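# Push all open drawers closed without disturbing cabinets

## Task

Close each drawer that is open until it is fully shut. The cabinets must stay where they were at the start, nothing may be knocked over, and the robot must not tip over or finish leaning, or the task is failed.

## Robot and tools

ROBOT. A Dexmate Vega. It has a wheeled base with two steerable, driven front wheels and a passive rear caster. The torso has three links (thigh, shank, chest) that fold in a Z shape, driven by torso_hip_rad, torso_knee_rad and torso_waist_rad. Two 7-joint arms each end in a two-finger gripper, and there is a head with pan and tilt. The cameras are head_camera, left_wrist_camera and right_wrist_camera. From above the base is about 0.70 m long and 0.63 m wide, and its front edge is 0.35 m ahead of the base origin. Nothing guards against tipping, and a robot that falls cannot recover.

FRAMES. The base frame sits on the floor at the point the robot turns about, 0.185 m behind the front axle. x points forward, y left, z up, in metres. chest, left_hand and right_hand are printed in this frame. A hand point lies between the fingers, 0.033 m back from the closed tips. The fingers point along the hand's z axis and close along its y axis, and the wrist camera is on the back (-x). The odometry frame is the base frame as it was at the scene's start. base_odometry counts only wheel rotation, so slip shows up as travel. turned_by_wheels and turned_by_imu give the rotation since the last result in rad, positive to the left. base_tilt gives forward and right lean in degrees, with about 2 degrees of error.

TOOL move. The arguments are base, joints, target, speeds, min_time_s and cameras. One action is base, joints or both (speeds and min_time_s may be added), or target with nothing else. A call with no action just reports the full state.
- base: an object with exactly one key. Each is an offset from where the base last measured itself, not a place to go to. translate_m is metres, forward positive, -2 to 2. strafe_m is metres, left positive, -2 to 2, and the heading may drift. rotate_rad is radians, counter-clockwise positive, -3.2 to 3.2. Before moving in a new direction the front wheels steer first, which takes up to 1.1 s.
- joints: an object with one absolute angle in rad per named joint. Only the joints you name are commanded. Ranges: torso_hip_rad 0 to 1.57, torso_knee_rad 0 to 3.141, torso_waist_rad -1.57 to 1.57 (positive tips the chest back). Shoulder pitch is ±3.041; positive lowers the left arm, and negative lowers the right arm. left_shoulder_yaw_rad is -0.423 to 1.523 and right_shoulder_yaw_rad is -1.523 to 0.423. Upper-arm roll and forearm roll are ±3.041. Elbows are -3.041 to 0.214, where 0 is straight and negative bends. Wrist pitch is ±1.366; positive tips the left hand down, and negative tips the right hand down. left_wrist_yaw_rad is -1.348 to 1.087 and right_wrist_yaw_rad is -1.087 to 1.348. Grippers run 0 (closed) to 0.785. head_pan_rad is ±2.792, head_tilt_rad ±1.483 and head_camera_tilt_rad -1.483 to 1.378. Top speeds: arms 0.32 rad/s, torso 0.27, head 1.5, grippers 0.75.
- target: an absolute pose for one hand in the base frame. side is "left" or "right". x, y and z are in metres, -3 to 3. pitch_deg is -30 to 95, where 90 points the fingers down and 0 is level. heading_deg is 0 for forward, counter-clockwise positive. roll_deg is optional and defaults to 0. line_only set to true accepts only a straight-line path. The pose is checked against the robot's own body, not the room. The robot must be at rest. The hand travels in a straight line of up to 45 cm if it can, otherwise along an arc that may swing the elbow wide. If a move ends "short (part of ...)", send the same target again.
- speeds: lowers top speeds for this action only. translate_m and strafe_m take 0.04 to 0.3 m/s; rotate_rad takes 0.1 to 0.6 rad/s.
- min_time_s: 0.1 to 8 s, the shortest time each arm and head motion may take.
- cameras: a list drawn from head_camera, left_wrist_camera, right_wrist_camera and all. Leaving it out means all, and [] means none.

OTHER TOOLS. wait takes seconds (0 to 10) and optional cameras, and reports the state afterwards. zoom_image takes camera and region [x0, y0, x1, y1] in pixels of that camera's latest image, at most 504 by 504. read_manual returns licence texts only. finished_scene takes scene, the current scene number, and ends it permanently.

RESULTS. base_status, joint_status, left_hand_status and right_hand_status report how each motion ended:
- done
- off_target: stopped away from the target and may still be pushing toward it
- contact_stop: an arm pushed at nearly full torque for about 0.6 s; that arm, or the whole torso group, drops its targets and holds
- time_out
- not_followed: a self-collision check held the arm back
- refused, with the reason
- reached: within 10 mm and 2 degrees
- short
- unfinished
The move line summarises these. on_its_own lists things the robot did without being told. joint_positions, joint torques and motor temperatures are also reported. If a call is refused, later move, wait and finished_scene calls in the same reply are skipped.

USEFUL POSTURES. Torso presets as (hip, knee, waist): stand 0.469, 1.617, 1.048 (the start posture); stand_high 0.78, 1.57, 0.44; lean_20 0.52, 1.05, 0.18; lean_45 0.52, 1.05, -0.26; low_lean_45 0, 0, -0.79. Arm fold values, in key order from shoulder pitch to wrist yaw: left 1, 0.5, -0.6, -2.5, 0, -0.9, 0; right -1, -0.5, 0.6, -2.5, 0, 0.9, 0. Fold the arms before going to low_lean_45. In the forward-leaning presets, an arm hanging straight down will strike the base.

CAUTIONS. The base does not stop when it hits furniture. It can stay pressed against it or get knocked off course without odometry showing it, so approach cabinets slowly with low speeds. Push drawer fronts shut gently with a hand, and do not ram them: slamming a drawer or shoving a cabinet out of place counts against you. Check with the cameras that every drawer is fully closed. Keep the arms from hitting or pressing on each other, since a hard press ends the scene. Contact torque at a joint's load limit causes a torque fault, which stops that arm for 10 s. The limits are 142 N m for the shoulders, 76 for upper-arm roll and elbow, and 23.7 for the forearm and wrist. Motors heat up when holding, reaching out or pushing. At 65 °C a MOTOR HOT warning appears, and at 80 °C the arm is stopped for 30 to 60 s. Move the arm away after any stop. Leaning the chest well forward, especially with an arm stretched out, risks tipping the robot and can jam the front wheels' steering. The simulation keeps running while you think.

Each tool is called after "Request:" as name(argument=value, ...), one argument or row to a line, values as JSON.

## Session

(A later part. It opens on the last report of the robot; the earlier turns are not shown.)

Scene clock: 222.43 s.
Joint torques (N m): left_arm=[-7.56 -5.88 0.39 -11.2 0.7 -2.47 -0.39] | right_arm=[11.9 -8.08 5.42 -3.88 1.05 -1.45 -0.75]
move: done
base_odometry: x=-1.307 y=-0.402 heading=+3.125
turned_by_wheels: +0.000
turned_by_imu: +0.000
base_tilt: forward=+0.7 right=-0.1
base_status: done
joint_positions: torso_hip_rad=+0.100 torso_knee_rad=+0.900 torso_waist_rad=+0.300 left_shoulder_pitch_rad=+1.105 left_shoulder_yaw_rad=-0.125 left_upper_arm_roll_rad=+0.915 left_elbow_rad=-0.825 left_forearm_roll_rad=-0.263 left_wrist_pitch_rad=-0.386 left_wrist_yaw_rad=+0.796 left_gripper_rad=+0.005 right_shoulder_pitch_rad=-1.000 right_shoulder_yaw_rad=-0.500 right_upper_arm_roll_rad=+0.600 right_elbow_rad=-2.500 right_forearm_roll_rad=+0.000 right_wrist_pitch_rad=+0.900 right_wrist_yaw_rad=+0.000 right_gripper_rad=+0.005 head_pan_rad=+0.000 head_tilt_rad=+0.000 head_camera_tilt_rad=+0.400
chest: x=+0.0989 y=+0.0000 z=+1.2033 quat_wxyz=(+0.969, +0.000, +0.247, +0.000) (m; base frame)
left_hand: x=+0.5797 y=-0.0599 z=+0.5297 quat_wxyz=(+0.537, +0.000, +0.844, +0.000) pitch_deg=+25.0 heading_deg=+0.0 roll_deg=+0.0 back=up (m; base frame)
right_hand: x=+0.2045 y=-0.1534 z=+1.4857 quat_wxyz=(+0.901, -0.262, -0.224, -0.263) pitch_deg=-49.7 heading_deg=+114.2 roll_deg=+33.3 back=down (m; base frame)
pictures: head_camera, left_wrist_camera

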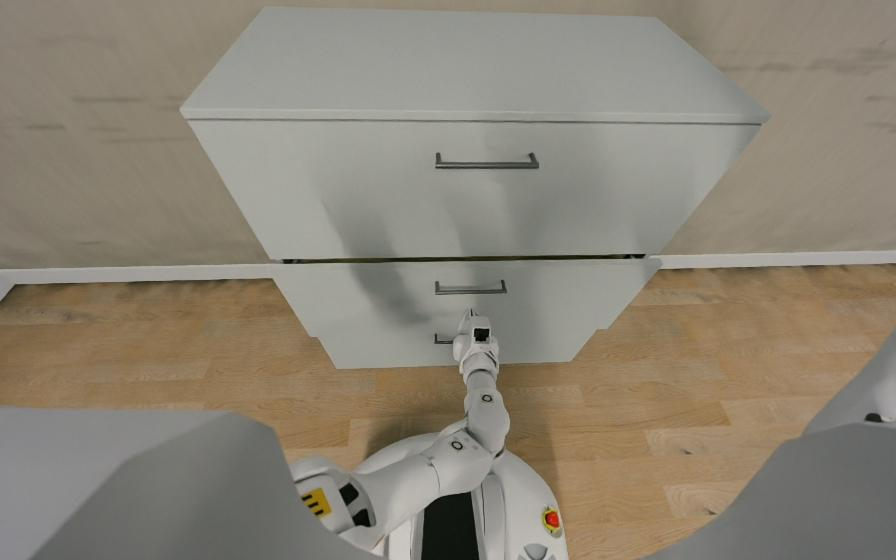

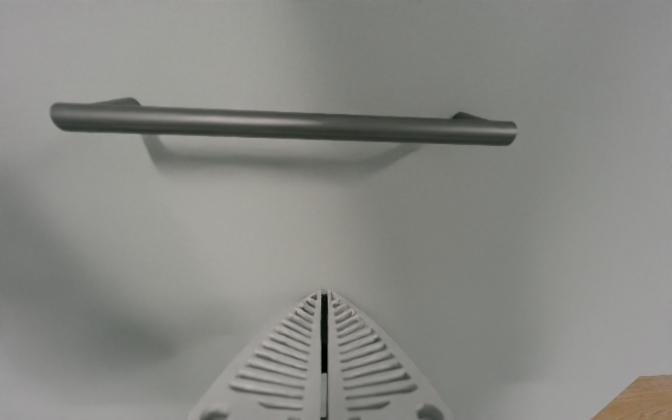

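Request:
move(
  base={"translate_m":0.03},
  speeds={"translate_m":0.06},
  cameras=["head_camera"],
)

Request:
move(
  base={"translate_m":0.02},
  speeds={"translate_m":0.04},
  cameras=["head_camera","left_wrist_camera"],
)

Scene clock: 227.67 s.
Joint torques (N m): left_arm=[-7.81 -9.49 -1.04 -11.64 1.37 -1.81 -0.13] | right_arm=[11.74 -8.06 5.51 -3.34 1.02 -1.21 -0.89]
move: done
base_odometry: x=-1.337 y=-0.402 heading=+3.125
turned_by_wheels: +0.000
turned_by_imu: +0.000
base_tilt: forward=+0.7 right=+0.0
base_status: done
joint_positions: torso_hip_rad=+0.100 torso_knee_rad=+0.900 torso_waist_rad=+0.300 left_shoulder_pitch_rad=+1.105 left_shoulder_yaw_rad=-0.125 left_upper_arm_roll_rad=+0.915 left_elbow_rad=-0.825 left_forearm_roll_rad=-0.263 left_wrist_pitch_rad=-0.386 left_wrist_yaw_rad=+0.796 left_gripper_rad=+0.005 right_shoulder_pitch_rad=-1.000 right_shoulder_yaw_rad=-0.500 right_upper_arm_roll_rad=+0.600 right_elbow_rad=-2.500 right_forearm_roll_rad=+0.000 right_wrist_pitch_rad=+0.900 right_wrist_yaw_rad=+0.000 right_gripper_rad=+0.005 head_pan_rad=+0.000 head_tilt_rad=+0.000 head_camera_tilt_rad=+0.400
chest: x=+0.0989 y=+0.0000 z=+1.2033 quat_wxyz=(+0.969, +0.000, +0.247, +0.000) (m; base frame)
left_hand: x=+0.5797 y=-0.0599 z=+0.5297 quat_wxyz=(+0.537, +0.000, +0.844, +0.000) pitch_deg=+25.0 heading_deg=+0.0 roll_deg=+0.0 back=up (m; base frame)
right_hand: x=+0.2044 y=-0.1534 z=+1.4857 quat_wxyz=(+0.901, -0.262, -0.224, -0.263) pitch_deg=-49.7 heading_deg=+114.2 roll_deg=+33.3 back=down (m; base frame)
pictures: head_camera

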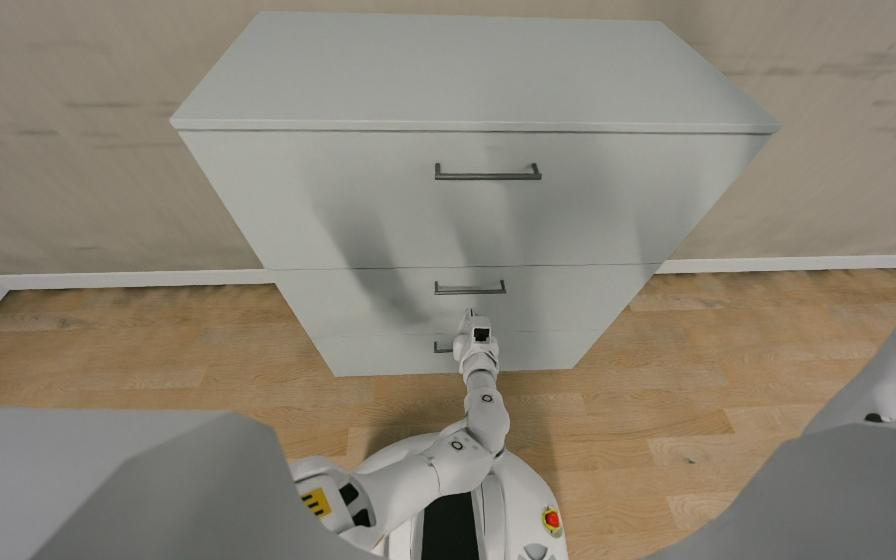

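Scene clock: 229.00 s.
Joint torques (N m): left_arm=[-29.78 -8.65 -10.46 -19.19 2.6 -4.36 -0.37] | right_arm=[12.13 -7.62 5.61 -3.39 0.99 -1.68 -0.77]
move: done
base_odometry: x=-1.357 y=-0.402 heading=+3.125
turned_by_wheels: -0.001
turned_by_imu: -0.001
base_tilt: forward=+0.7 right=-0.1
base_status: done
joint_positions: torso_hip_rad=+0.100 torso_knee_rad=+0.900 torso_waist_rad=+0.300 left_shoulder_pitch_rad=+1.106 left_shoulder_yaw_rad=-0.125 left_upper_arm_roll_rad=+0.915 left_elbow_rad=-0.825 left_forearm_roll_rad=-0.263 left_wrist_pitch_rad=-0.385 left_wrist_yaw_rad=+0.796 left_gripper_rad=+0.005 right_shoulder_pitch_rad=-1.000 right_shoulder_yaw_rad=-0.500 right_upper_arm_roll_rad=+0.600 right_elbow_rad=-2.500 right_forearm_roll_rad=+0.000 right_wrist_pitch_rad=+0.900 right_wrist_yaw_rad=+0.000 right_gripper_rad=+0.005 head_pan_rad=+0.000 head_tilt_rad=+0.000 head_camera_tilt_rad=+0.400
chest: x=+0.0986 y=+0.0000 z=+1.2034 quat_wxyz=(+0.969, +0.000, +0.247, +0.000) (m; base frame)
left_hand: x=+0.5785 y=-0.0601 z=+0.5289 quat_wxyz=(+0.536, +0.001, +0.844, +0.000) pitch_deg=+25.1 heading_deg=+0.0 roll_deg=+0.1 back=up (m; base frame)
right_hand: x=+0.2041 y=-0.1534 z=+1.4858 quat_wxyz=(+0.901, -0.262, -0.224, -0.263) pitch_deg=-49.7 heading_deg=+114.2 roll_deg=+33.3 back=down (m; base frame)
pictures: head_camera, left_wrist_camera

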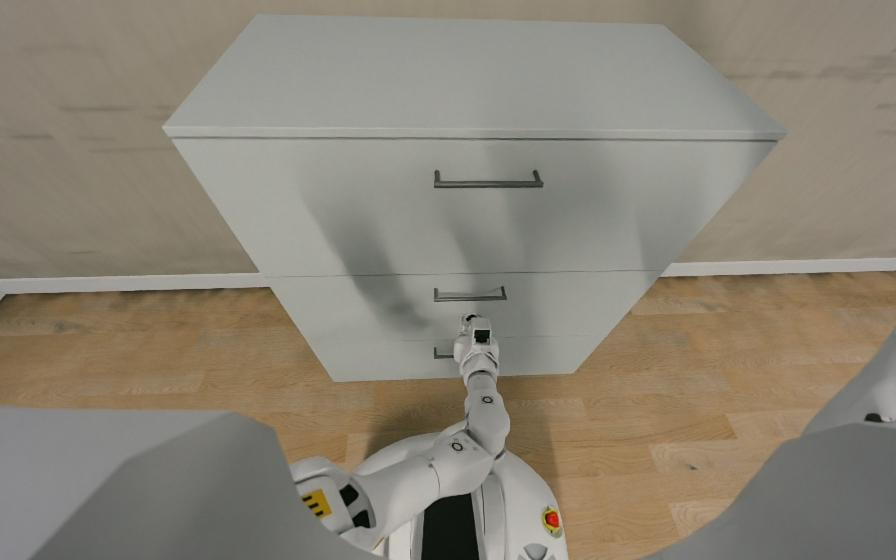

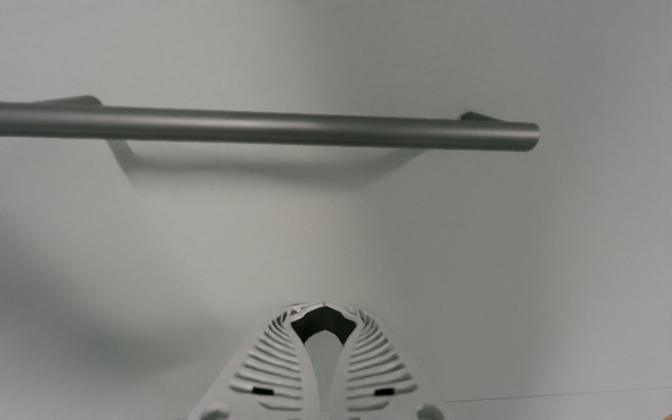

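Request:
move(
  base={"translate_m":-0.5},
  cameras=["head_camera"],
)

Request:
move(
  joints={"torso_hip_rad":0.469,"torso_knee_rad":1.617,"torso_waist_rad":1.048},
  cameras=[],
)

Request:
move(
  base={"rotate_rad":-1.27},
  cameras=["head_camera"],
)

Scene clock: 236.33 s.
Joint torques (N m): left_arm=[-5.98 -6.27 0.44 -9.8 1 -2.3 -0.34] | right_arm=[11.28 -7.52 5.61 -3.78 1.02 -1.51 -0.8]
move: done
base_odometry: x=-0.857 y=-0.409 heading=+3.124
turned_by_wheels: -0.001
turned_by_imu: +0.001
base_tilt: forward=+0.7 right=-0.1
base_status: done
joint_positions: torso_hip_rad=+0.100 torso_knee_rad=+0.900 torso_waist_rad=+0.300 left_shoulder_pitch_rad=+1.105 left_shoulder_yaw_rad=-0.125 left_upper_arm_roll_rad=+0.915 left_elbow_rad=-0.825 left_forearm_roll_rad=-0.263 left_wrist_pitch_rad=-0.386 left_wrist_yaw_rad=+0.796 left_gripper_rad=+0.005 right_shoulder_pitch_rad=-1.000 right_shoulder_yaw_rad=-0.500 right_upper_arm_roll_rad=+0.600 right_elbow_rad=-2.500 right_forearm_roll_rad=+0.000 right_wrist_pitch_rad=+0.900 right_wrist_yaw_rad=+0.000 right_gripper_rad=+0.005 head_pan_rad=+0.000 head_tilt_rad=+0.000 head_camera_tilt_rad=+0.400
chest: x=+0.0989 y=+0.0000 z=+1.2033 quat_wxyz=(+0.969, +0.000, +0.247, +0.000) (m; base frame)
left_hand: x=+0.5797 y=-0.0600 z=+0.5297 quat_wxyz=(+0.537, +0.000, +0.844, +0.000) pitch_deg=+25.0 heading_deg=+0.0 roll_deg=+0.0 back=up (m; base frame)
right_hand: x=+0.2045 y=-0.1534 z=+1.4857 quat_wxyz=(+0.901, -0.262, -0.224, -0.263) pitch_deg=-49.7 heading_deg=+114.2 roll_deg=+33.3 back=down (m; base frame)
pictures: head_camera

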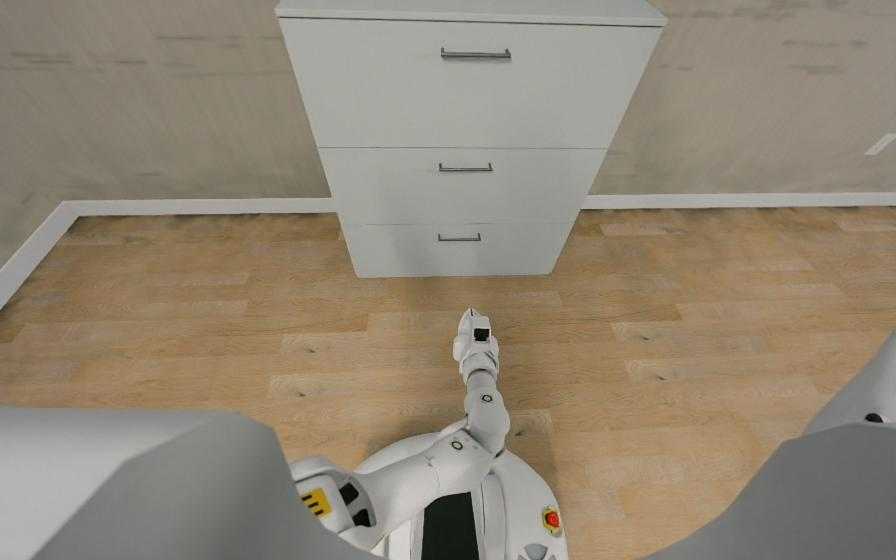

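Scene clock: 240.40 s.
Joint torques (N m): left_arm=[-12.92 -7.99 -4.75 -11 0.96 -2.37 -0.58] | right_arm=[13.09 -6.98 3.44 -0.44 0.44 -1.48 -0.31]
move: done
base_odometry: x=-0.857 y=-0.409 heading=+3.124
turned_by_wheels: +0.000
turned_by_imu: +0.001
base_tilt: forward=+0.6 right=+0.0
joint_positions: torso_hip_rad=+0.469 torso_knee_rad=+1.617 torso_waist_rad=+1.048 left_shoulder_pitch_rad=+1.105 left_shoulder_yaw_rad=-0.125 left_upper_arm_roll_rad=+0.915 left_elbow_rad=-0.825 left_forearm_roll_rad=-0.263 left_wrist_pitch_rad=-0.386 left_wrist_yaw_rad=+0.796 left_gripper_rad=+0.005 right_shoulder_pitch_rad=-1.000 right_shoulder_yaw_rad=-0.500 right_upper_arm_roll_rad=+0.600 right_elbow_rad=-2.500 right_forearm_roll_rad=+0.000 right_wrist_pitch_rad=+0.900 right_wrist_yaw_rad=+0.000 right_gripper_rad=+0.005 head_pan_rad=+0.000 head_tilt_rad=+0.000 head_camera_tilt_rad=+0.400
joint_status: all done
chest: x=-0.0110 y=+0.0000 z=+1.4154 quat_wxyz=(+0.999, +0.000, +0.050, +0.000) (m; base frame)
left_hand: x=+0.6941 y=-0.0600 z=+0.9822 quat_wxyz=(+0.694, +0.000, +0.720, +0.000) pitch_deg=+2.1 heading_deg=+0.0 roll_deg=+0.0 back=up (m; base frame)
right_hand: x=-0.0238 y=-0.1534 z=+1.7167 quat_wxyz=(+0.839, -0.205, -0.398, -0.310) pitch_deg=-36.8 heading_deg=+132.5 roll_deg=+7.0 back=down (m; base frame)
pictures: none

Scene clock: 244.07 s.
Joint torques (N m): left_arm=[-15.21 -8.36 -4.32 -11.6 1.2 -3.7 -0.51] | right_arm=[13.46 -7.41 3.84 -0.86 0.57 -2.35 -0.38]
move: done
base_odometry: x=-0.858 y=-0.409 heading=+1.852
turned_by_wheels: -1.272
turned_by_imu: -1.247
base_tilt: forward=+0.7 right=-0.1
base_status: done
joint_positions: torso_hip_rad=+0.469 torso_knee_rad=+1.617 torso_waist_rad=+1.048 left_shoulder_pitch_rad=+1.105 left_shoulder_yaw_rad=-0.125 left_upper_arm_roll_rad=+0.915 left_elbow_rad=-0.825 left_forearm_roll_rad=-0.263 left_wrist_pitch_rad=-0.386 left_wrist_yaw_rad=+0.796 left_gripper_rad=+0.005 right_shoulder_pitch_rad=-1.000 right_shoulder_yaw_rad=-0.500 right_upper_arm_roll_rad=+0.600 right_elbow_rad=-2.500 right_forearm_roll_rad=+0.000 right_wrist_pitch_rad=+0.900 right_wrist_yaw_rad=+0.000 right_gripper_rad=+0.005 head_pan_rad=+0.000 head_tilt_rad=+0.000 head_camera_tilt_rad=+0.400
chest: x=-0.0110 y=+0.0000 z=+1.4154 quat_wxyz=(+0.999, +0.000, +0.050, +0.000) (m; base frame)
left_hand: x=+0.6941 y=-0.0600 z=+0.9822 quat_wxyz=(+0.694, +0.000, +0.720, +0.000) pitch_deg=+2.1 heading_deg=+0.0 roll_deg=+0.0 back=up (m; base frame)
right_hand: x=-0.0237 y=-0.1534 z=+1.7167 quat_wxyz=(+0.839, -0.205, -0.398, -0.310) pitch_deg=-36.8 heading_deg=+132.5 roll_deg=+7.0 back=down (m; base frame)
pictures: head_camera

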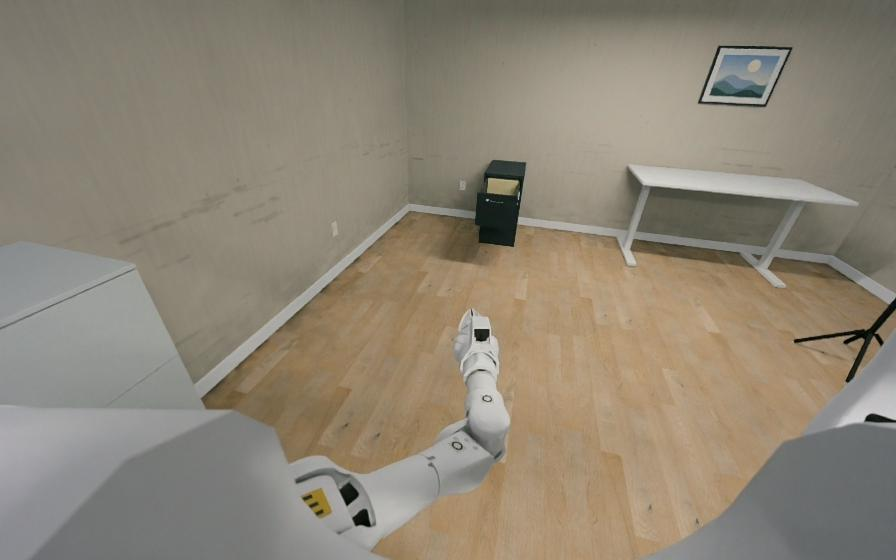

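Request:
move(
  base={"translate_m":2.0},
  cameras=[],
)

Request:
move(
  base={"rotate_rad":-0.335},
  cameras=["head_camera"],
)

Scene clock: 260.83 s.
Joint torques (N m): left_arm=[-14.52 -7.22 -4.36 -13.28 0.98 -3.17 -0.02] | right_arm=[13.81 -6.87 3.82 -0.45 0.55 -2.11 -0.19]
move: done
base_odometry: x=-1.419 y=+1.511 heading=+1.852
turned_by_wheels: +0.000
turned_by_imu: -0.003
base_tilt: forward=+0.6 right=+0.0
base_status: done
joint_positions: torso_hip_rad=+0.469 torso_knee_rad=+1.617 torso_waist_rad=+1.048 left_shoulder_pitch_rad=+1.105 left_shoulder_yaw_rad=-0.125 left_upper_arm_roll_rad=+0.915 left_elbow_rad=-0.825 left_forearm_roll_rad=-0.263 left_wrist_pitch_rad=-0.386 left_wrist_yaw_rad=+0.796 left_gripper_rad=+0.005 right_shoulder_pitch_rad=-1.000 right_shoulder_yaw_rad=-0.500 right_upper_arm_roll_rad=+0.600 right_elbow_rad=-2.500 right_forearm_roll_rad=+0.000 right_wrist_pitch_rad=+0.900 right_wrist_yaw_rad=+0.000 right_gripper_rad=+0.005 head_pan_rad=+0.000 head_tilt_rad=+0.000 head_camera_tilt_rad=+0.400
chest: x=-0.0110 y=+0.0000 z=+1.4155 quat_wxyz=(+0.999, +0.000, +0.050, +0.000) (m; base frame)
left_hand: x=+0.6941 y=-0.0600 z=+0.9822 quat_wxyz=(+0.694, +0.000, +0.720, +0.000) pitch_deg=+2.1 heading_deg=+0.0 roll_deg=+0.0 back=up (m; base frame)
right_hand: x=-0.0237 y=-0.1534 z=+1.7167 quat_wxyz=(+0.839, -0.205, -0.398, -0.310) pitch_deg=-36.8 heading_deg=+132.5 roll_deg=+7.0 back=down (m; base frame)
pictures: none

Scene clock: 263.00 s.
Joint torques (N m): left_arm=[-14.9 -6.2 -1.29 -10.84 0.55 -2.9 0.08] | right_arm=[12.75 -6.71 3.79 -1 0.5 -2.05 -0.24]
move: done
base_odometry: x=-1.419 y=+1.511 heading=+1.516
turned_by_wheels: -0.335
turned_by_imu: -0.329
base_tilt: forward=+0.7 right=-0.1
base_status: done
joint_positions: torso_hip_rad=+0.469 torso_knee_rad=+1.617 torso_waist_rad=+1.048 left_shoulder_pitch_rad=+1.105 left_shoulder_yaw_rad=-0.125 left_upper_arm_roll_rad=+0.915 left_elbow_rad=-0.825 left_forearm_roll_rad=-0.263 left_wrist_pitch_rad=-0.386 left_wrist_yaw_rad=+0.796 left_gripper_rad=+0.005 right_shoulder_pitch_rad=-1.000 right_shoulder_yaw_rad=-0.500 right_upper_arm_roll_rad=+0.600 right_elbow_rad=-2.500 right_forearm_roll_rad=+0.000 right_wrist_pitch_rad=+0.900 right_wrist_yaw_rad=+0.000 right_gripper_rad=+0.005 head_pan_rad=+0.000 head_tilt_rad=+0.000 head_camera_tilt_rad=+0.400
chest: x=-0.0110 y=+0.0000 z=+1.4155 quat_wxyz=(+0.999, +0.000, +0.050, +0.000) (m; base frame)
left_hand: x=+0.6941 y=-0.0600 z=+0.9822 quat_wxyz=(+0.694, +0.000, +0.720, +0.000) pitch_deg=+2.1 heading_deg=+0.0 roll_deg=+0.0 back=up (m; base frame)
right_hand: x=-0.0237 y=-0.1534 z=+1.7167 quat_wxyz=(+0.839, -0.205, -0.398, -0.310) pitch_deg=-36.8 heading_deg=+132.5 roll_deg=+7.0 back=down (m; base frame)
pictures: head_camera

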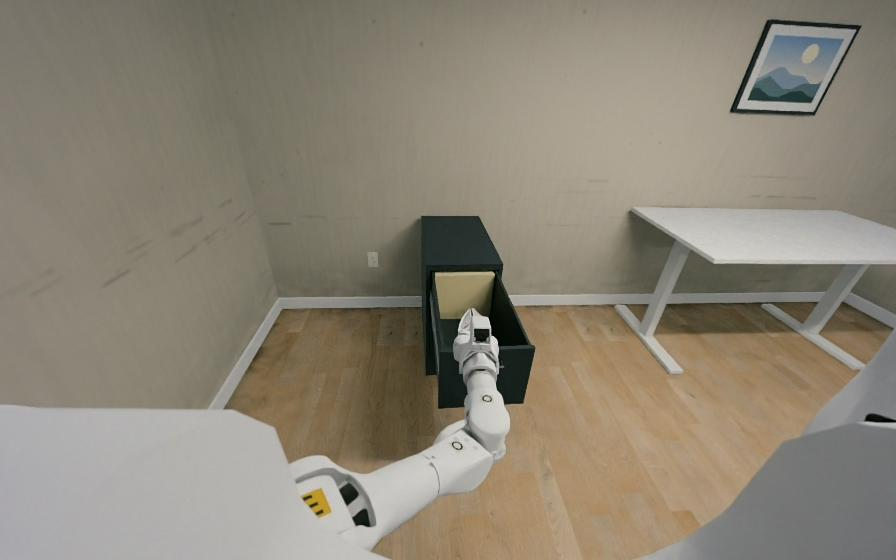

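Request:
move(
  base={"rotate_rad":0.1},
  cameras=[],
)

Request:
move(
  base={"strafe_m":-0.22},
  cameras=[],
)

Request:
move(
  joints={"torso_hip_rad":0.1,"torso_knee_rad":0.9,"torso_waist_rad":0.3},
  cameras=["head_camera","left_wrist_camera"],
)

Scene clock: 272.67 s.
Joint torques (N m): left_arm=[-15.79 -5.88 -4.02 -11.63 0.66 -1.83 -0.36] | right_arm=[13.42 -6.94 3.69 -1.01 0.43 -1.68 -0.31]
move: done
base_odometry: x=-1.419 y=+1.511 heading=+1.616
turned_by_wheels: +0.100
turned_by_imu: +0.099
base_tilt: forward=+0.7 right=-0.1
base_status: done
joint_positions: torso_hip_rad=+0.469 torso_knee_rad=+1.617 torso_waist_rad=+1.048 left_shoulder_pitch_rad=+1.105 left_shoulder_yaw_rad=-0.125 left_upper_arm_roll_rad=+0.915 left_elbow_rad=-0.825 left_forearm_roll_rad=-0.263 left_wrist_pitch_rad=-0.386 left_wrist_yaw_rad=+0.796 left_gripper_rad=+0.005 right_shoulder_pitch_rad=-1.000 right_shoulder_yaw_rad=-0.500 right_upper_arm_roll_rad=+0.600 right_elbow_rad=-2.500 right_forearm_roll_rad=+0.000 right_wrist_pitch_rad=+0.900 right_wrist_yaw_rad=+0.000 right_gripper_rad=+0.005 head_pan_rad=+0.000 head_tilt_rad=+0.000 head_camera_tilt_rad=+0.400
chest: x=-0.0110 y=+0.0000 z=+1.4155 quat_wxyz=(+0.999, +0.000, +0.050, +0.000) (m; base frame)
left_hand: x=+0.6941 y=-0.0600 z=+0.9822 quat_wxyz=(+0.694, +0.000, +0.720, +0.000) pitch_deg=+2.1 heading_deg=+0.0 roll_deg=+0.0 back=up (m; base frame)
right_hand: x=-0.0237 y=-0.1534 z=+1.7167 quat_wxyz=(+0.839, -0.205, -0.398, -0.310) pitch_deg=-36.8 heading_deg=+132.5 roll_deg=+7.0 back=down (m; base frame)
pictures: none

Scene clock: 275.60 s.
Joint torques (N m): left_arm=[-13.21 -8.17 -3.81 -13.4 0.01 -1.85 -0.37] | right_arm=[12.68 -7.1 3.47 -1.21 0.41 -1.97 -0.17]
move: done
base_odometry: x=-1.200 y=+1.521 heading=+1.613
turned_by_wheels: -0.003
turned_by_imu: -0.001
base_tilt: forward=+0.7 right=+0.0
base_status: done
joint_positions: torso_hip_rad=+0.469 torso_knee_rad=+1.617 torso_waist_rad=+1.048 left_shoulder_pitch_rad=+1.105 left_shoulder_yaw_rad=-0.125 left_upper_arm_roll_rad=+0.915 left_elbow_rad=-0.825 left_forearm_roll_rad=-0.263 left_wrist_pitch_rad=-0.386 left_wrist_yaw_rad=+0.796 left_gripper_rad=+0.005 right_shoulder_pitch_rad=-1.000 right_shoulder_yaw_rad=-0.500 right_upper_arm_roll_rad=+0.600 right_elbow_rad=-2.500 right_forearm_roll_rad=+0.000 right_wrist_pitch_rad=+0.900 right_wrist_yaw_rad=+0.000 right_gripper_rad=+0.005 head_pan_rad=+0.000 head_tilt_rad=+0.000 head_camera_tilt_rad=+0.400
chest: x=-0.0110 y=+0.0000 z=+1.4155 quat_wxyz=(+0.999, +0.000, +0.050, +0.000) (m; base frame)
left_hand: x=+0.6941 y=-0.0600 z=+0.9822 quat_wxyz=(+0.694, +0.000, +0.720, +0.000) pitch_deg=+2.1 heading_deg=+0.0 roll_deg=+0.0 back=up (m; base frame)
right_hand: x=-0.0238 y=-0.1534 z=+1.7167 quat_wxyz=(+0.839, -0.205, -0.398, -0.310) pitch_deg=-36.8 heading_deg=+132.5 roll_deg=+7.0 back=down (m; base frame)
pictures: none

Scene clock: 279.67 s.
Joint torques (N m): left_arm=[-8.28 -8.5 -0.77 -11.5 0.72 -2.25 -0.16] | right_arm=[12.04 -7.61 5.19 -3.63 0.95 -1.63 -0.71]
move: done
base_odometry: x=-1.200 y=+1.521 heading=+1.613
turned_by_wheels: +0.000
turned_by_imu: +0.001
base_tilt: forward=+0.6 right=+0.0
joint_positions: torso_hip_rad=+0.100 torso_knee_rad=+0.900 torso_waist_rad=+0.300 left_shoulder_pitch_rad=+1.105 left_shoulder_yaw_rad=-0.125 left_upper_arm_roll_rad=+0.915 left_elbow_rad=-0.825 left_forearm_roll_rad=-0.263 left_wrist_pitch_rad=-0.386 left_wrist_yaw_rad=+0.796 left_gripper_rad=+0.005 right_shoulder_pitch_rad=-1.000 right_shoulder_yaw_rad=-0.500 right_upper_arm_roll_rad=+0.600 right_elbow_rad=-2.500 right_forearm_roll_rad=+0.000 right_wrist_pitch_rad=+0.900 right_wrist_yaw_rad=+0.000 right_gripper_rad=+0.005 head_pan_rad=+0.000 head_tilt_rad=+0.000 head_camera_tilt_rad=+0.400
joint_status: all done
chest: x=+0.0989 y=+0.0000 z=+1.2034 quat_wxyz=(+0.969, +0.000, +0.247, +0.000) (m; base frame)
left_hand: x=+0.5798 y=-0.0600 z=+0.5298 quat_wxyz=(+0.537, +0.000, +0.844, +0.000) pitch_deg=+25.0 heading_deg=+0.0 roll_deg=+0.0 back=up (m; base frame)
right_hand: x=+0.2044 y=-0.1534 z=+1.4858 quat_wxyz=(+0.901, -0.262, -0.224, -0.263) pitch_deg=-49.7 heading_deg=+114.2 roll_deg=+33.3 back=down (m; base frame)
pictures: head_camera, left_wrist_camera

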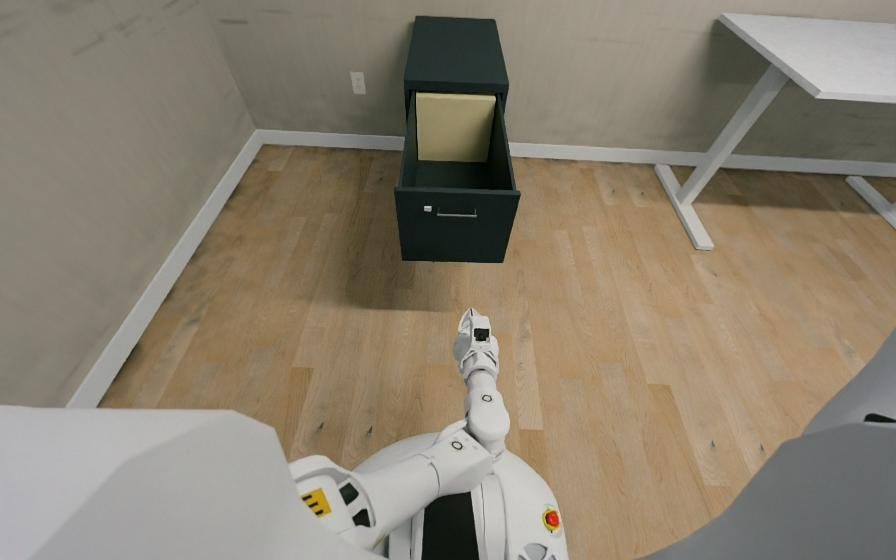

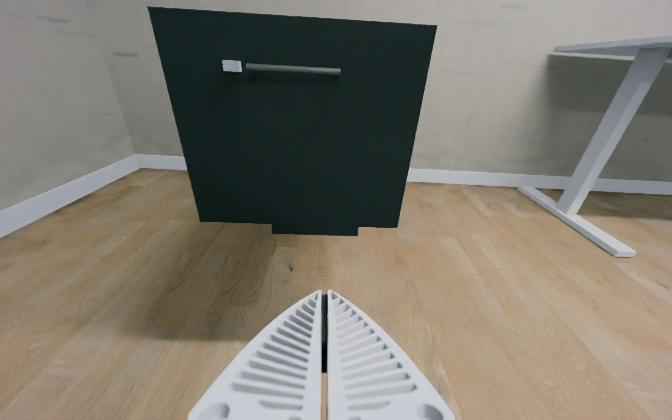

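Request:
move(
  target={"side":"left","x":0.59,"y":-0.03,"z":0.52,"pitch_deg":25,"heading_deg":0},
  cameras=[],
)

Request:
move(
  base={"translate_m":0.3},
  cameras=["head_camera","left_wrist_camera"],
)

Scene clock: 286.20 s.
Joint torques (N m): left_arm=[-4.14 -6.32 -0.41 -9.87 0.31 -2.14 -0.6] | right_arm=[11.13 -6.68 5.12 -3.64 0.88 -2.2 -0.69]
move: done
base_odometry: x=-1.200 y=+1.521 heading=+1.613
turned_by_wheels: +0.000
turned_by_imu: +0.001
base_tilt: forward=+0.6 right=+0.0
joint_positions: torso_hip_rad=+0.100 torso_knee_rad=+0.900 torso_waist_rad=+0.300 left_shoulder_pitch_rad=+1.105 left_shoulder_yaw_rad=-0.071 left_upper_arm_roll_rad=+0.891 left_elbow_rad=-0.851 left_forearm_roll_rad=-0.289 left_wrist_pitch_rad=-0.391 left_wrist_yaw_rad=+0.750 left_gripper_rad=+0.005 right_shoulder_pitch_rad=-1.000 right_shoulder_yaw_rad=-0.500 right_upper_arm_roll_rad=+0.600 right_elbow_rad=-2.500 right_forearm_roll_rad=+0.000 right_wrist_pitch_rad=+0.900 right_wrist_yaw_rad=+0.000 right_gripper_rad=+0.005 head_pan_rad=+0.000 head_tilt_rad=+0.000 head_camera_tilt_rad=+0.400
chest: x=+0.0989 y=+0.0000 z=+1.2034 quat_wxyz=(+0.969, +0.000, +0.247, +0.000) (m; base frame)
left_hand: x=+0.5889 y=-0.0330 z=+0.5207 quat_wxyz=(+0.537, +0.000, +0.844, +0.000) pitch_deg=+25.0 heading_deg=+0.0 roll_deg=+0.0 back=up (m; base frame)
left_hand_status: reached (straight line, planned for 0.5 s): 3 mm and 0.0 deg off.
right_hand: x=+0.2044 y=-0.1534 z=+1.4858 quat_wxyz=(+0.901, -0.262, -0.224, -0.263) pitch_deg=-49.7 heading_deg=+114.2 roll_deg=+33.3 back=down (m; base frame)
pictures: none

Scene clock: 289.23 s.
Joint torques (N m): left_arm=[-6.02 -5.87 -0.44 -10.44 1.43 -2.24 -0.22] | right_arm=[11.88 -6.84 5.24 -2.57 1.07 -0.74 -0.9]
move: done
base_odometry: x=-1.214 y=+1.821 heading=+1.613
turned_by_wheels: +0.000
turned_by_imu: +0.001
base_tilt: forward=+0.7 right=-0.1
base_status: done
joint_positions: torso_hip_rad=+0.100 torso_knee_rad=+0.900 torso_waist_rad=+0.300 left_shoulder_pitch_rad=+1.105 left_shoulder_yaw_rad=-0.065 left_upper_arm_roll_rad=+0.888 left_elbow_rad=-0.854 left_forearm_roll_rad=-0.292 left_wrist_pitch_rad=-0.392 left_wrist_yaw_rad=+0.745 left_gripper_rad=+0.005 right_shoulder_pitch_rad=-1.000 right_shoulder_yaw_rad=-0.500 right_upper_arm_roll_rad=+0.600 right_elbow_rad=-2.500 right_forearm_roll_rad=+0.000 right_wrist_pitch_rad=+0.900 right_wrist_yaw_rad=+0.000 right_gripper_rad=+0.005 head_pan_rad=+0.000 head_tilt_rad=+0.000 head_camera_tilt_rad=+0.400
chest: x=+0.0990 y=+0.0000 z=+1.2033 quat_wxyz=(+0.969, +0.000, +0.248, +0.000) (m; base frame)
left_hand: x=+0.5897 y=-0.0300 z=+0.5196 quat_wxyz=(+0.537, +0.000, +0.844, +0.000) pitch_deg=+25.0 heading_deg=+0.0 roll_deg=+0.0 back=up (m; base frame)
right_hand: x=+0.2046 y=-0.1534 z=+1.4857 quat_wxyz=(+0.901, -0.262, -0.224, -0.263) pitch_deg=-49.7 heading_deg=+114.2 roll_deg=+33.3 back=down (m; base frame)
pictures: head_camera, left_wrist_camera

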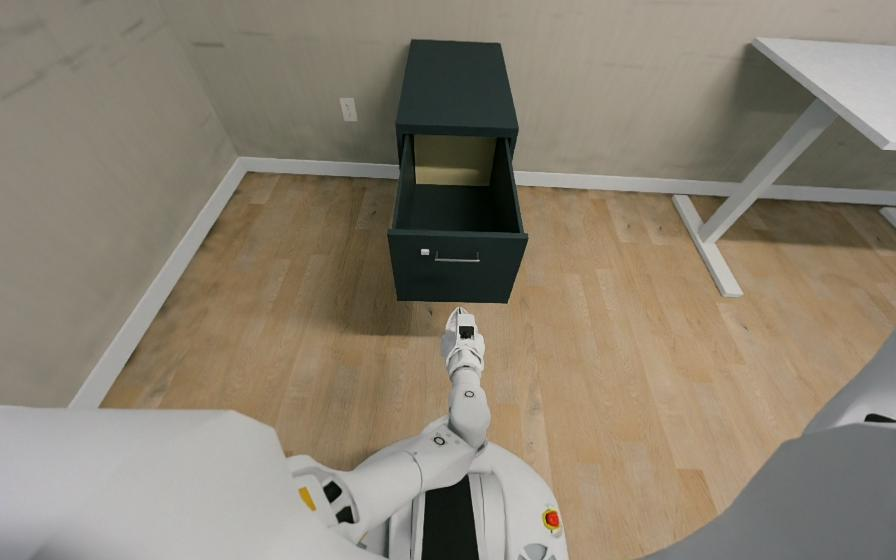

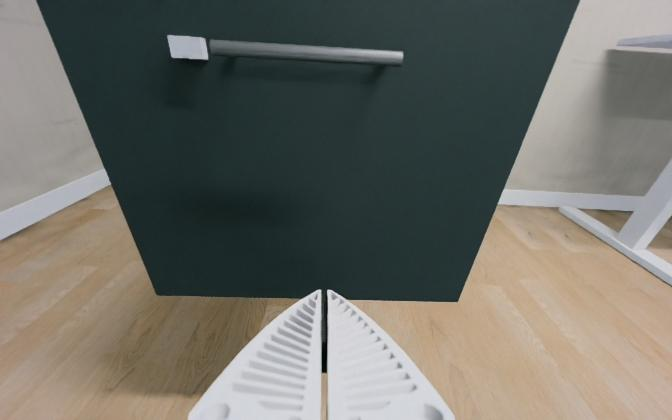

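Request:
move(
  base={"translate_m":0.35},
  speeds={"translate_m":0.1},
  cameras=["head_camera","left_wrist_camera"],
)

Scene clock: 298.07 s.
Joint torques (N m): left_arm=[-8.12 -5.92 -1.81 -10.48 1.42 -1.44 -0.43] | right_arm=[13.08 -7.09 5.26 -2.93 1.05 -1.42 -0.71]
move: done
base_odometry: x=-1.230 y=+2.170 heading=+1.614
turned_by_wheels: +0.000
turned_by_imu: +0.001
base_tilt: forward=+0.7 right=+0.0
base_status: done
joint_positions: torso_hip_rad=+0.100 torso_knee_rad=+0.900 torso_waist_rad=+0.300 left_shoulder_pitch_rad=+1.105 left_shoulder_yaw_rad=-0.065 left_upper_arm_roll_rad=+0.888 left_elbow_rad=-0.854 left_forearm_roll_rad=-0.292 left_wrist_pitch_rad=-0.392 left_wrist_yaw_rad=+0.745 left_gripper_rad=+0.005 right_shoulder_pitch_rad=-1.000 right_shoulder_yaw_rad=-0.500 right_upper_arm_roll_rad=+0.600 right_elbow_rad=-2.500 right_forearm_roll_rad=+0.000 right_wrist_pitch_rad=+0.900 right_wrist_yaw_rad=+0.000 right_gripper_rad=+0.005 head_pan_rad=+0.000 head_tilt_rad=+0.000 head_camera_tilt_rad=+0.400
chest: x=+0.0989 y=+0.0000 z=+1.2033 quat_wxyz=(+0.969, +0.000, +0.247, +0.000) (m; base frame)
left_hand: x=+0.5897 y=-0.0300 z=+0.5196 quat_wxyz=(+0.537, +0.000, +0.844, +0.000) pitch_deg=+25.0 heading_deg=+0.0 roll_deg=+0.0 back=up (m; base frame)
right_hand: x=+0.2045 y=-0.1534 z=+1.4857 quat_wxyz=(+0.901, -0.262, -0.224, -0.263) pitch_deg=-49.7 heading_deg=+114.2 roll_deg=+33.3 back=down (m; base frame)
pictures: head_camera, left_wrist_camera

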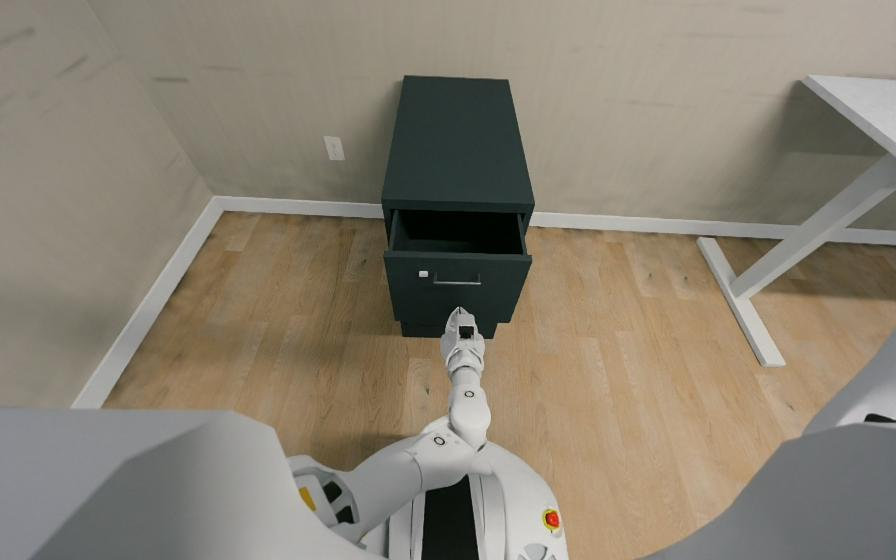

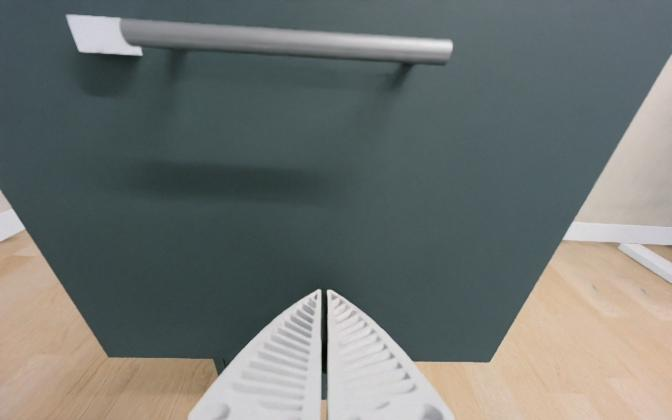

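Request:
move(
  base={"translate_m":0.11},
  speeds={"translate_m":0.08},
  cameras=["head_camera","left_wrist_camera"],
)

Scene clock: 303.40 s.
Joint torques (N m): left_arm=[-8.1 -6.4 -1.87 -10.35 0.84 -1.77 0.02] | right_arm=[11.04 -7.35 5.56 -2.78 1 -1.91 -0.88]
move: done
base_odometry: x=-1.235 y=+2.280 heading=+1.614
turned_by_wheels: +0.000
turned_by_imu: +0.001
base_tilt: forward=+0.7 right=-0.1
base_status: done
joint_positions: torso_hip_rad=+0.100 torso_knee_rad=+0.900 torso_waist_rad=+0.300 left_shoulder_pitch_rad=+1.105 left_shoulder_yaw_rad=-0.065 left_upper_arm_roll_rad=+0.888 left_elbow_rad=-0.854 left_forearm_roll_rad=-0.292 left_wrist_pitch_rad=-0.392 left_wrist_yaw_rad=+0.745 left_gripper_rad=+0.005 right_shoulder_pitch_rad=-1.000 right_shoulder_yaw_rad=-0.500 right_upper_arm_roll_rad=+0.600 right_elbow_rad=-2.500 right_forearm_roll_rad=+0.000 right_wrist_pitch_rad=+0.900 right_wrist_yaw_rad=+0.000 right_gripper_rad=+0.005 head_pan_rad=+0.000 head_tilt_rad=+0.000 head_camera_tilt_rad=+0.400
chest: x=+0.0989 y=+0.0000 z=+1.2033 quat_wxyz=(+0.969, +0.000, +0.247, +0.000) (m; base frame)
left_hand: x=+0.5897 y=-0.0300 z=+0.5197 quat_wxyz=(+0.537, +0.000, +0.844, +0.000) pitch_deg=+25.0 heading_deg=+0.0 roll_deg=+0.0 back=up (m; base frame)
right_hand: x=+0.2045 y=-0.1534 z=+1.4857 quat_wxyz=(+0.901, -0.262, -0.224, -0.263) pitch_deg=-49.7 heading_deg=+114.2 roll_deg=+33.3 back=down (m; base frame)
pictures: head_camera, left_wrist_camera

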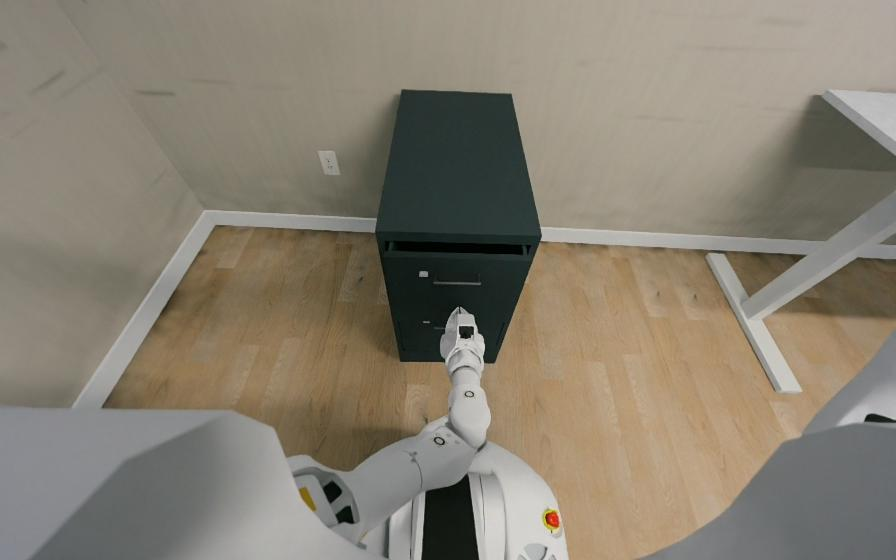

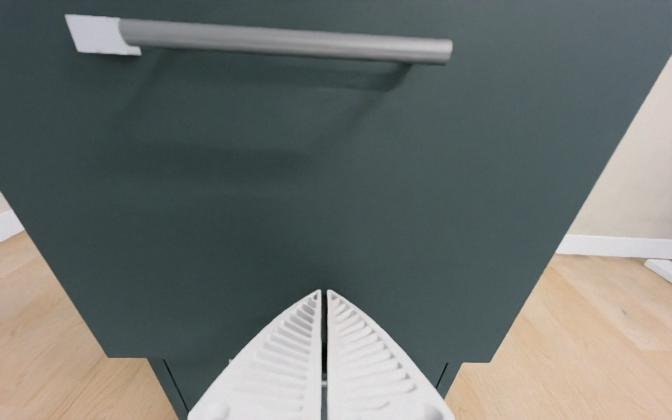

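Request:
move(
  base={"translate_m":0.04},
  speeds={"translate_m":0.06},
  cameras=["left_wrist_camera"],
)

Request:
move(
  base={"translate_m":0.02},
  speeds={"translate_m":0.04},
  cameras=["head_camera","left_wrist_camera"],
)

Scene clock: 307.83 s.
Joint torques (N m): left_arm=[-7.71 -3.45 -0.55 -10.05 0.65 -1.46 -0.24] | right_arm=[11.99 -6.84 5.31 -2.62 1.05 -1.42 -0.81]
move: done
base_odometry: x=-1.237 y=+2.320 heading=+1.615
turned_by_wheels: +0.000
turned_by_imu: +0.001
base_tilt: forward=+0.7 right=-0.1
base_status: done
joint_positions: torso_hip_rad=+0.100 torso_knee_rad=+0.900 torso_waist_rad=+0.300 left_shoulder_pitch_rad=+1.105 left_shoulder_yaw_rad=-0.065 left_upper_arm_roll_rad=+0.888 left_elbow_rad=-0.854 left_forearm_roll_rad=-0.292 left_wrist_pitch_rad=-0.392 left_wrist_yaw_rad=+0.745 left_gripper_rad=+0.005 right_shoulder_pitch_rad=-1.000 right_shoulder_yaw_rad=-0.500 right_upper_arm_roll_rad=+0.600 right_elbow_rad=-2.500 right_forearm_roll_rad=+0.000 right_wrist_pitch_rad=+0.900 right_wrist_yaw_rad=+0.000 right_gripper_rad=+0.005 head_pan_rad=+0.000 head_tilt_rad=+0.000 head_camera_tilt_rad=+0.400
chest: x=+0.0989 y=+0.0000 z=+1.2033 quat_wxyz=(+0.969, +0.000, +0.247, +0.000) (m; base frame)
left_hand: x=+0.5897 y=-0.0300 z=+0.5197 quat_wxyz=(+0.537, +0.000, +0.844, +0.000) pitch_deg=+25.0 heading_deg=+0.0 roll_deg=+0.0 back=up (m; base frame)
right_hand: x=+0.2045 y=-0.1534 z=+1.4857 quat_wxyz=(+0.901, -0.262, -0.224, -0.263) pitch_deg=-49.7 heading_deg=+114.2 roll_deg=+33.3 back=down (m; base frame)
pictures: left_wrist_camera

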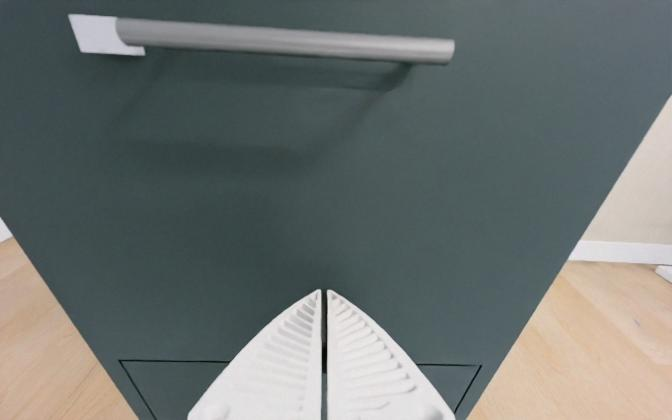

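Scene clock: 309.17 s.
Joint torques (N m): left_arm=[-26.11 -6.61 -7.46 -15.75 1.38 -3.94 -0.87] | right_arm=[11.46 -8.15 5.24 -2.61 1.07 -1.47 -0.7]
move: done
base_odometry: x=-1.238 y=+2.340 heading=+1.615
turned_by_wheels: +0.000
turned_by_imu: +0.001
base_tilt: forward=+0.6 right=+0.0
base_status: done
joint_positions: torso_hip_rad=+0.100 torso_knee_rad=+0.900 torso_waist_rad=+0.300 left_shoulder_pitch_rad=+1.106 left_shoulder_yaw_rad=-0.065 left_upper_arm_roll_rad=+0.889 left_elbow_rad=-0.853 left_forearm_roll_rad=-0.292 left_wrist_pitch_rad=-0.391 left_wrist_yaw_rad=+0.745 left_gripper_rad=+0.005 right_shoulder_pitch_rad=-1.000 right_shoulder_yaw_rad=-0.500 right_upper_arm_roll_rad=+0.600 right_elbow_rad=-2.500 right_forearm_roll_rad=+0.000 right_wrist_pitch_rad=+0.900 right_wrist_yaw_rad=+0.000 right_gripper_rad=+0.005 head_pan_rad=+0.000 head_tilt_rad=+0.000 head_camera_tilt_rad=+0.400
chest: x=+0.0987 y=+0.0000 z=+1.2034 quat_wxyz=(+0.969, +0.000, +0.247, +0.000) (m; base frame)
left_hand: x=+0.5886 y=-0.0300 z=+0.5189 quat_wxyz=(+0.536, +0.000, +0.844, +0.000) pitch_deg=+25.1 heading_deg=+0.0 roll_deg=+0.1 back=up (m; base frame)
right_hand: x=+0.2042 y=-0.1534 z=+1.4858 quat_wxyz=(+0.901, -0.262, -0.224, -0.263) pitch_deg=-49.7 heading_deg=+114.2 roll_deg=+33.3 back=down (m; base frame)
pictures: head_camera, left_wrist_camera

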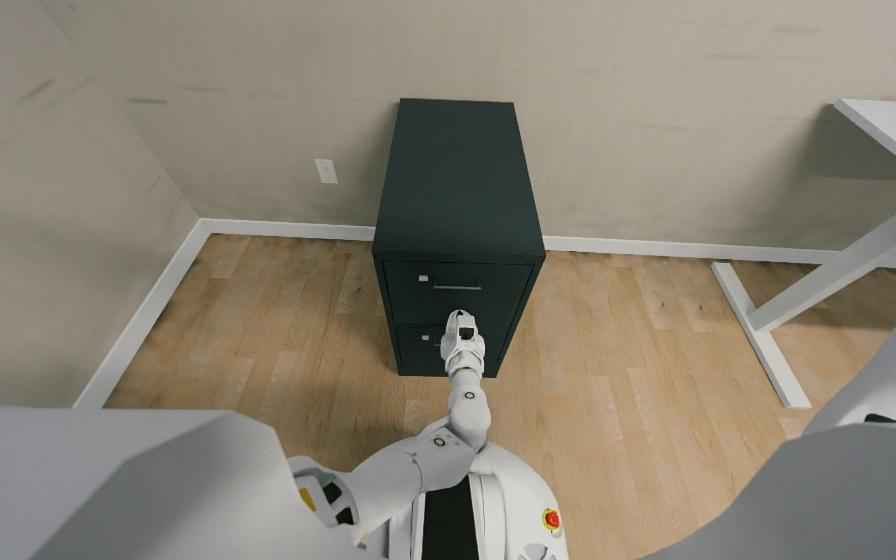

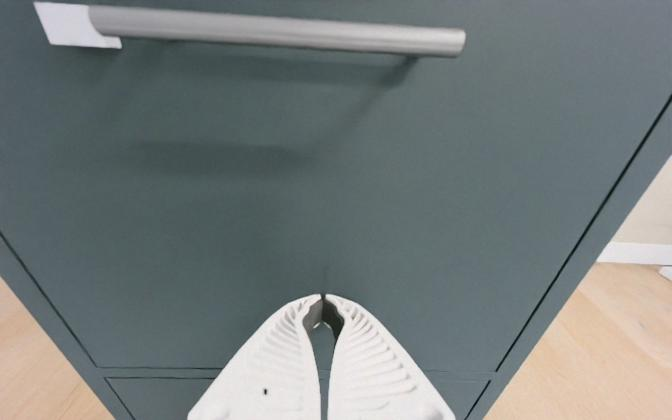

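Closed flush. Back off briefly and confirm.

Request:
move(
  base={"translate_m":-0.3},
  cameras=["head_camera"],
)

Request:
finished_scene(
  scene=3,
)

Scene clock: 314.03 s.
Joint torques (N m): left_arm=[-6.36 -5.69 0.26 -9.7 1.38 -3.36 -0.3] | right_arm=[11.01 -7.14 5.31 -3.36 1.03 -0.86 -0.88]
move: done
base_odometry: x=-1.223 y=+2.041 heading=+1.615
turned_by_wheels: +0.000
turned_by_imu: +0.002
base_tilt: forward=+0.6 right=+0.0
base_status: done
joint_positions: torso_hip_rad=+0.100 torso_knee_rad=+0.900 torso_waist_rad=+0.300 left_shoulder_pitch_rad=+1.105 left_shoulder_yaw_rad=-0.065 left_upper_arm_roll_rad=+0.888 left_elbow_rad=-0.854 left_forearm_roll_rad=-0.292 left_wrist_pitch_rad=-0.392 left_wrist_yaw_rad=+0.745 left_gripper_rad=+0.005 right_shoulder_pitch_rad=-1.000 right_shoulder_yaw_rad=-0.500 right_upper_arm_roll_rad=+0.600 right_elbow_rad=-2.500 right_forearm_roll_rad=+0.000 right_wrist_pitch_rad=+0.900 right_wrist_yaw_rad=+0.000 right_gripper_rad=+0.005 head_pan_rad=+0.000 head_tilt_rad=+0.000 head_camera_tilt_rad=+0.400
chest: x=+0.0988 y=+0.0000 z=+1.2033 quat_wxyz=(+0.969, +0.000, +0.247, +0.000) (m; base frame)
left_hand: x=+0.5897 y=-0.0300 z=+0.5197 quat_wxyz=(+0.537, +0.000, +0.844, +0.000) pitch_deg=+25.0 heading_deg=+0.0 roll_deg=+0.0 back=up (m; base frame)
right_hand: x=+0.2044 y=-0.1534 z=+1.4857 quat_wxyz=(+0.901, -0.262, -0.224, -0.263) pitch_deg=-49.7 heading_deg=+114.2 roll_deg=+33.3 back=down (m; base frame)
pictures: head_camera

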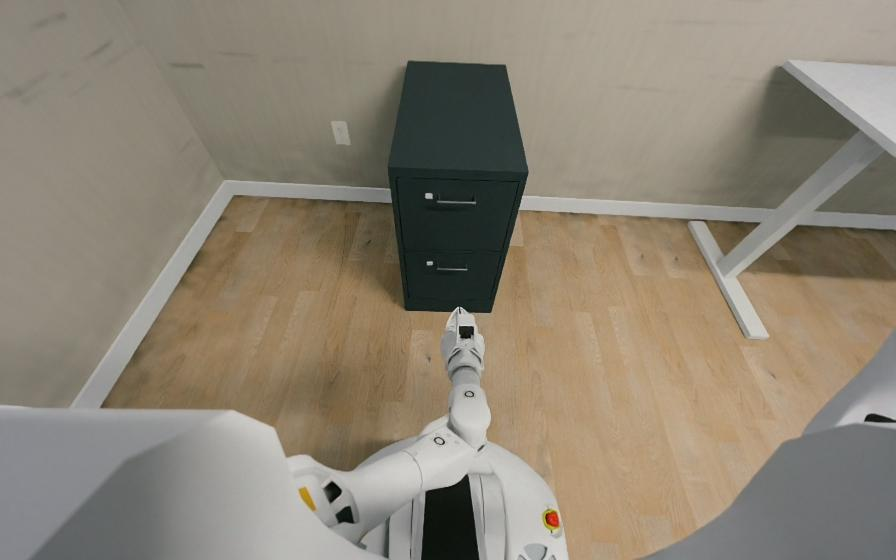

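The scene is finished: the task was done.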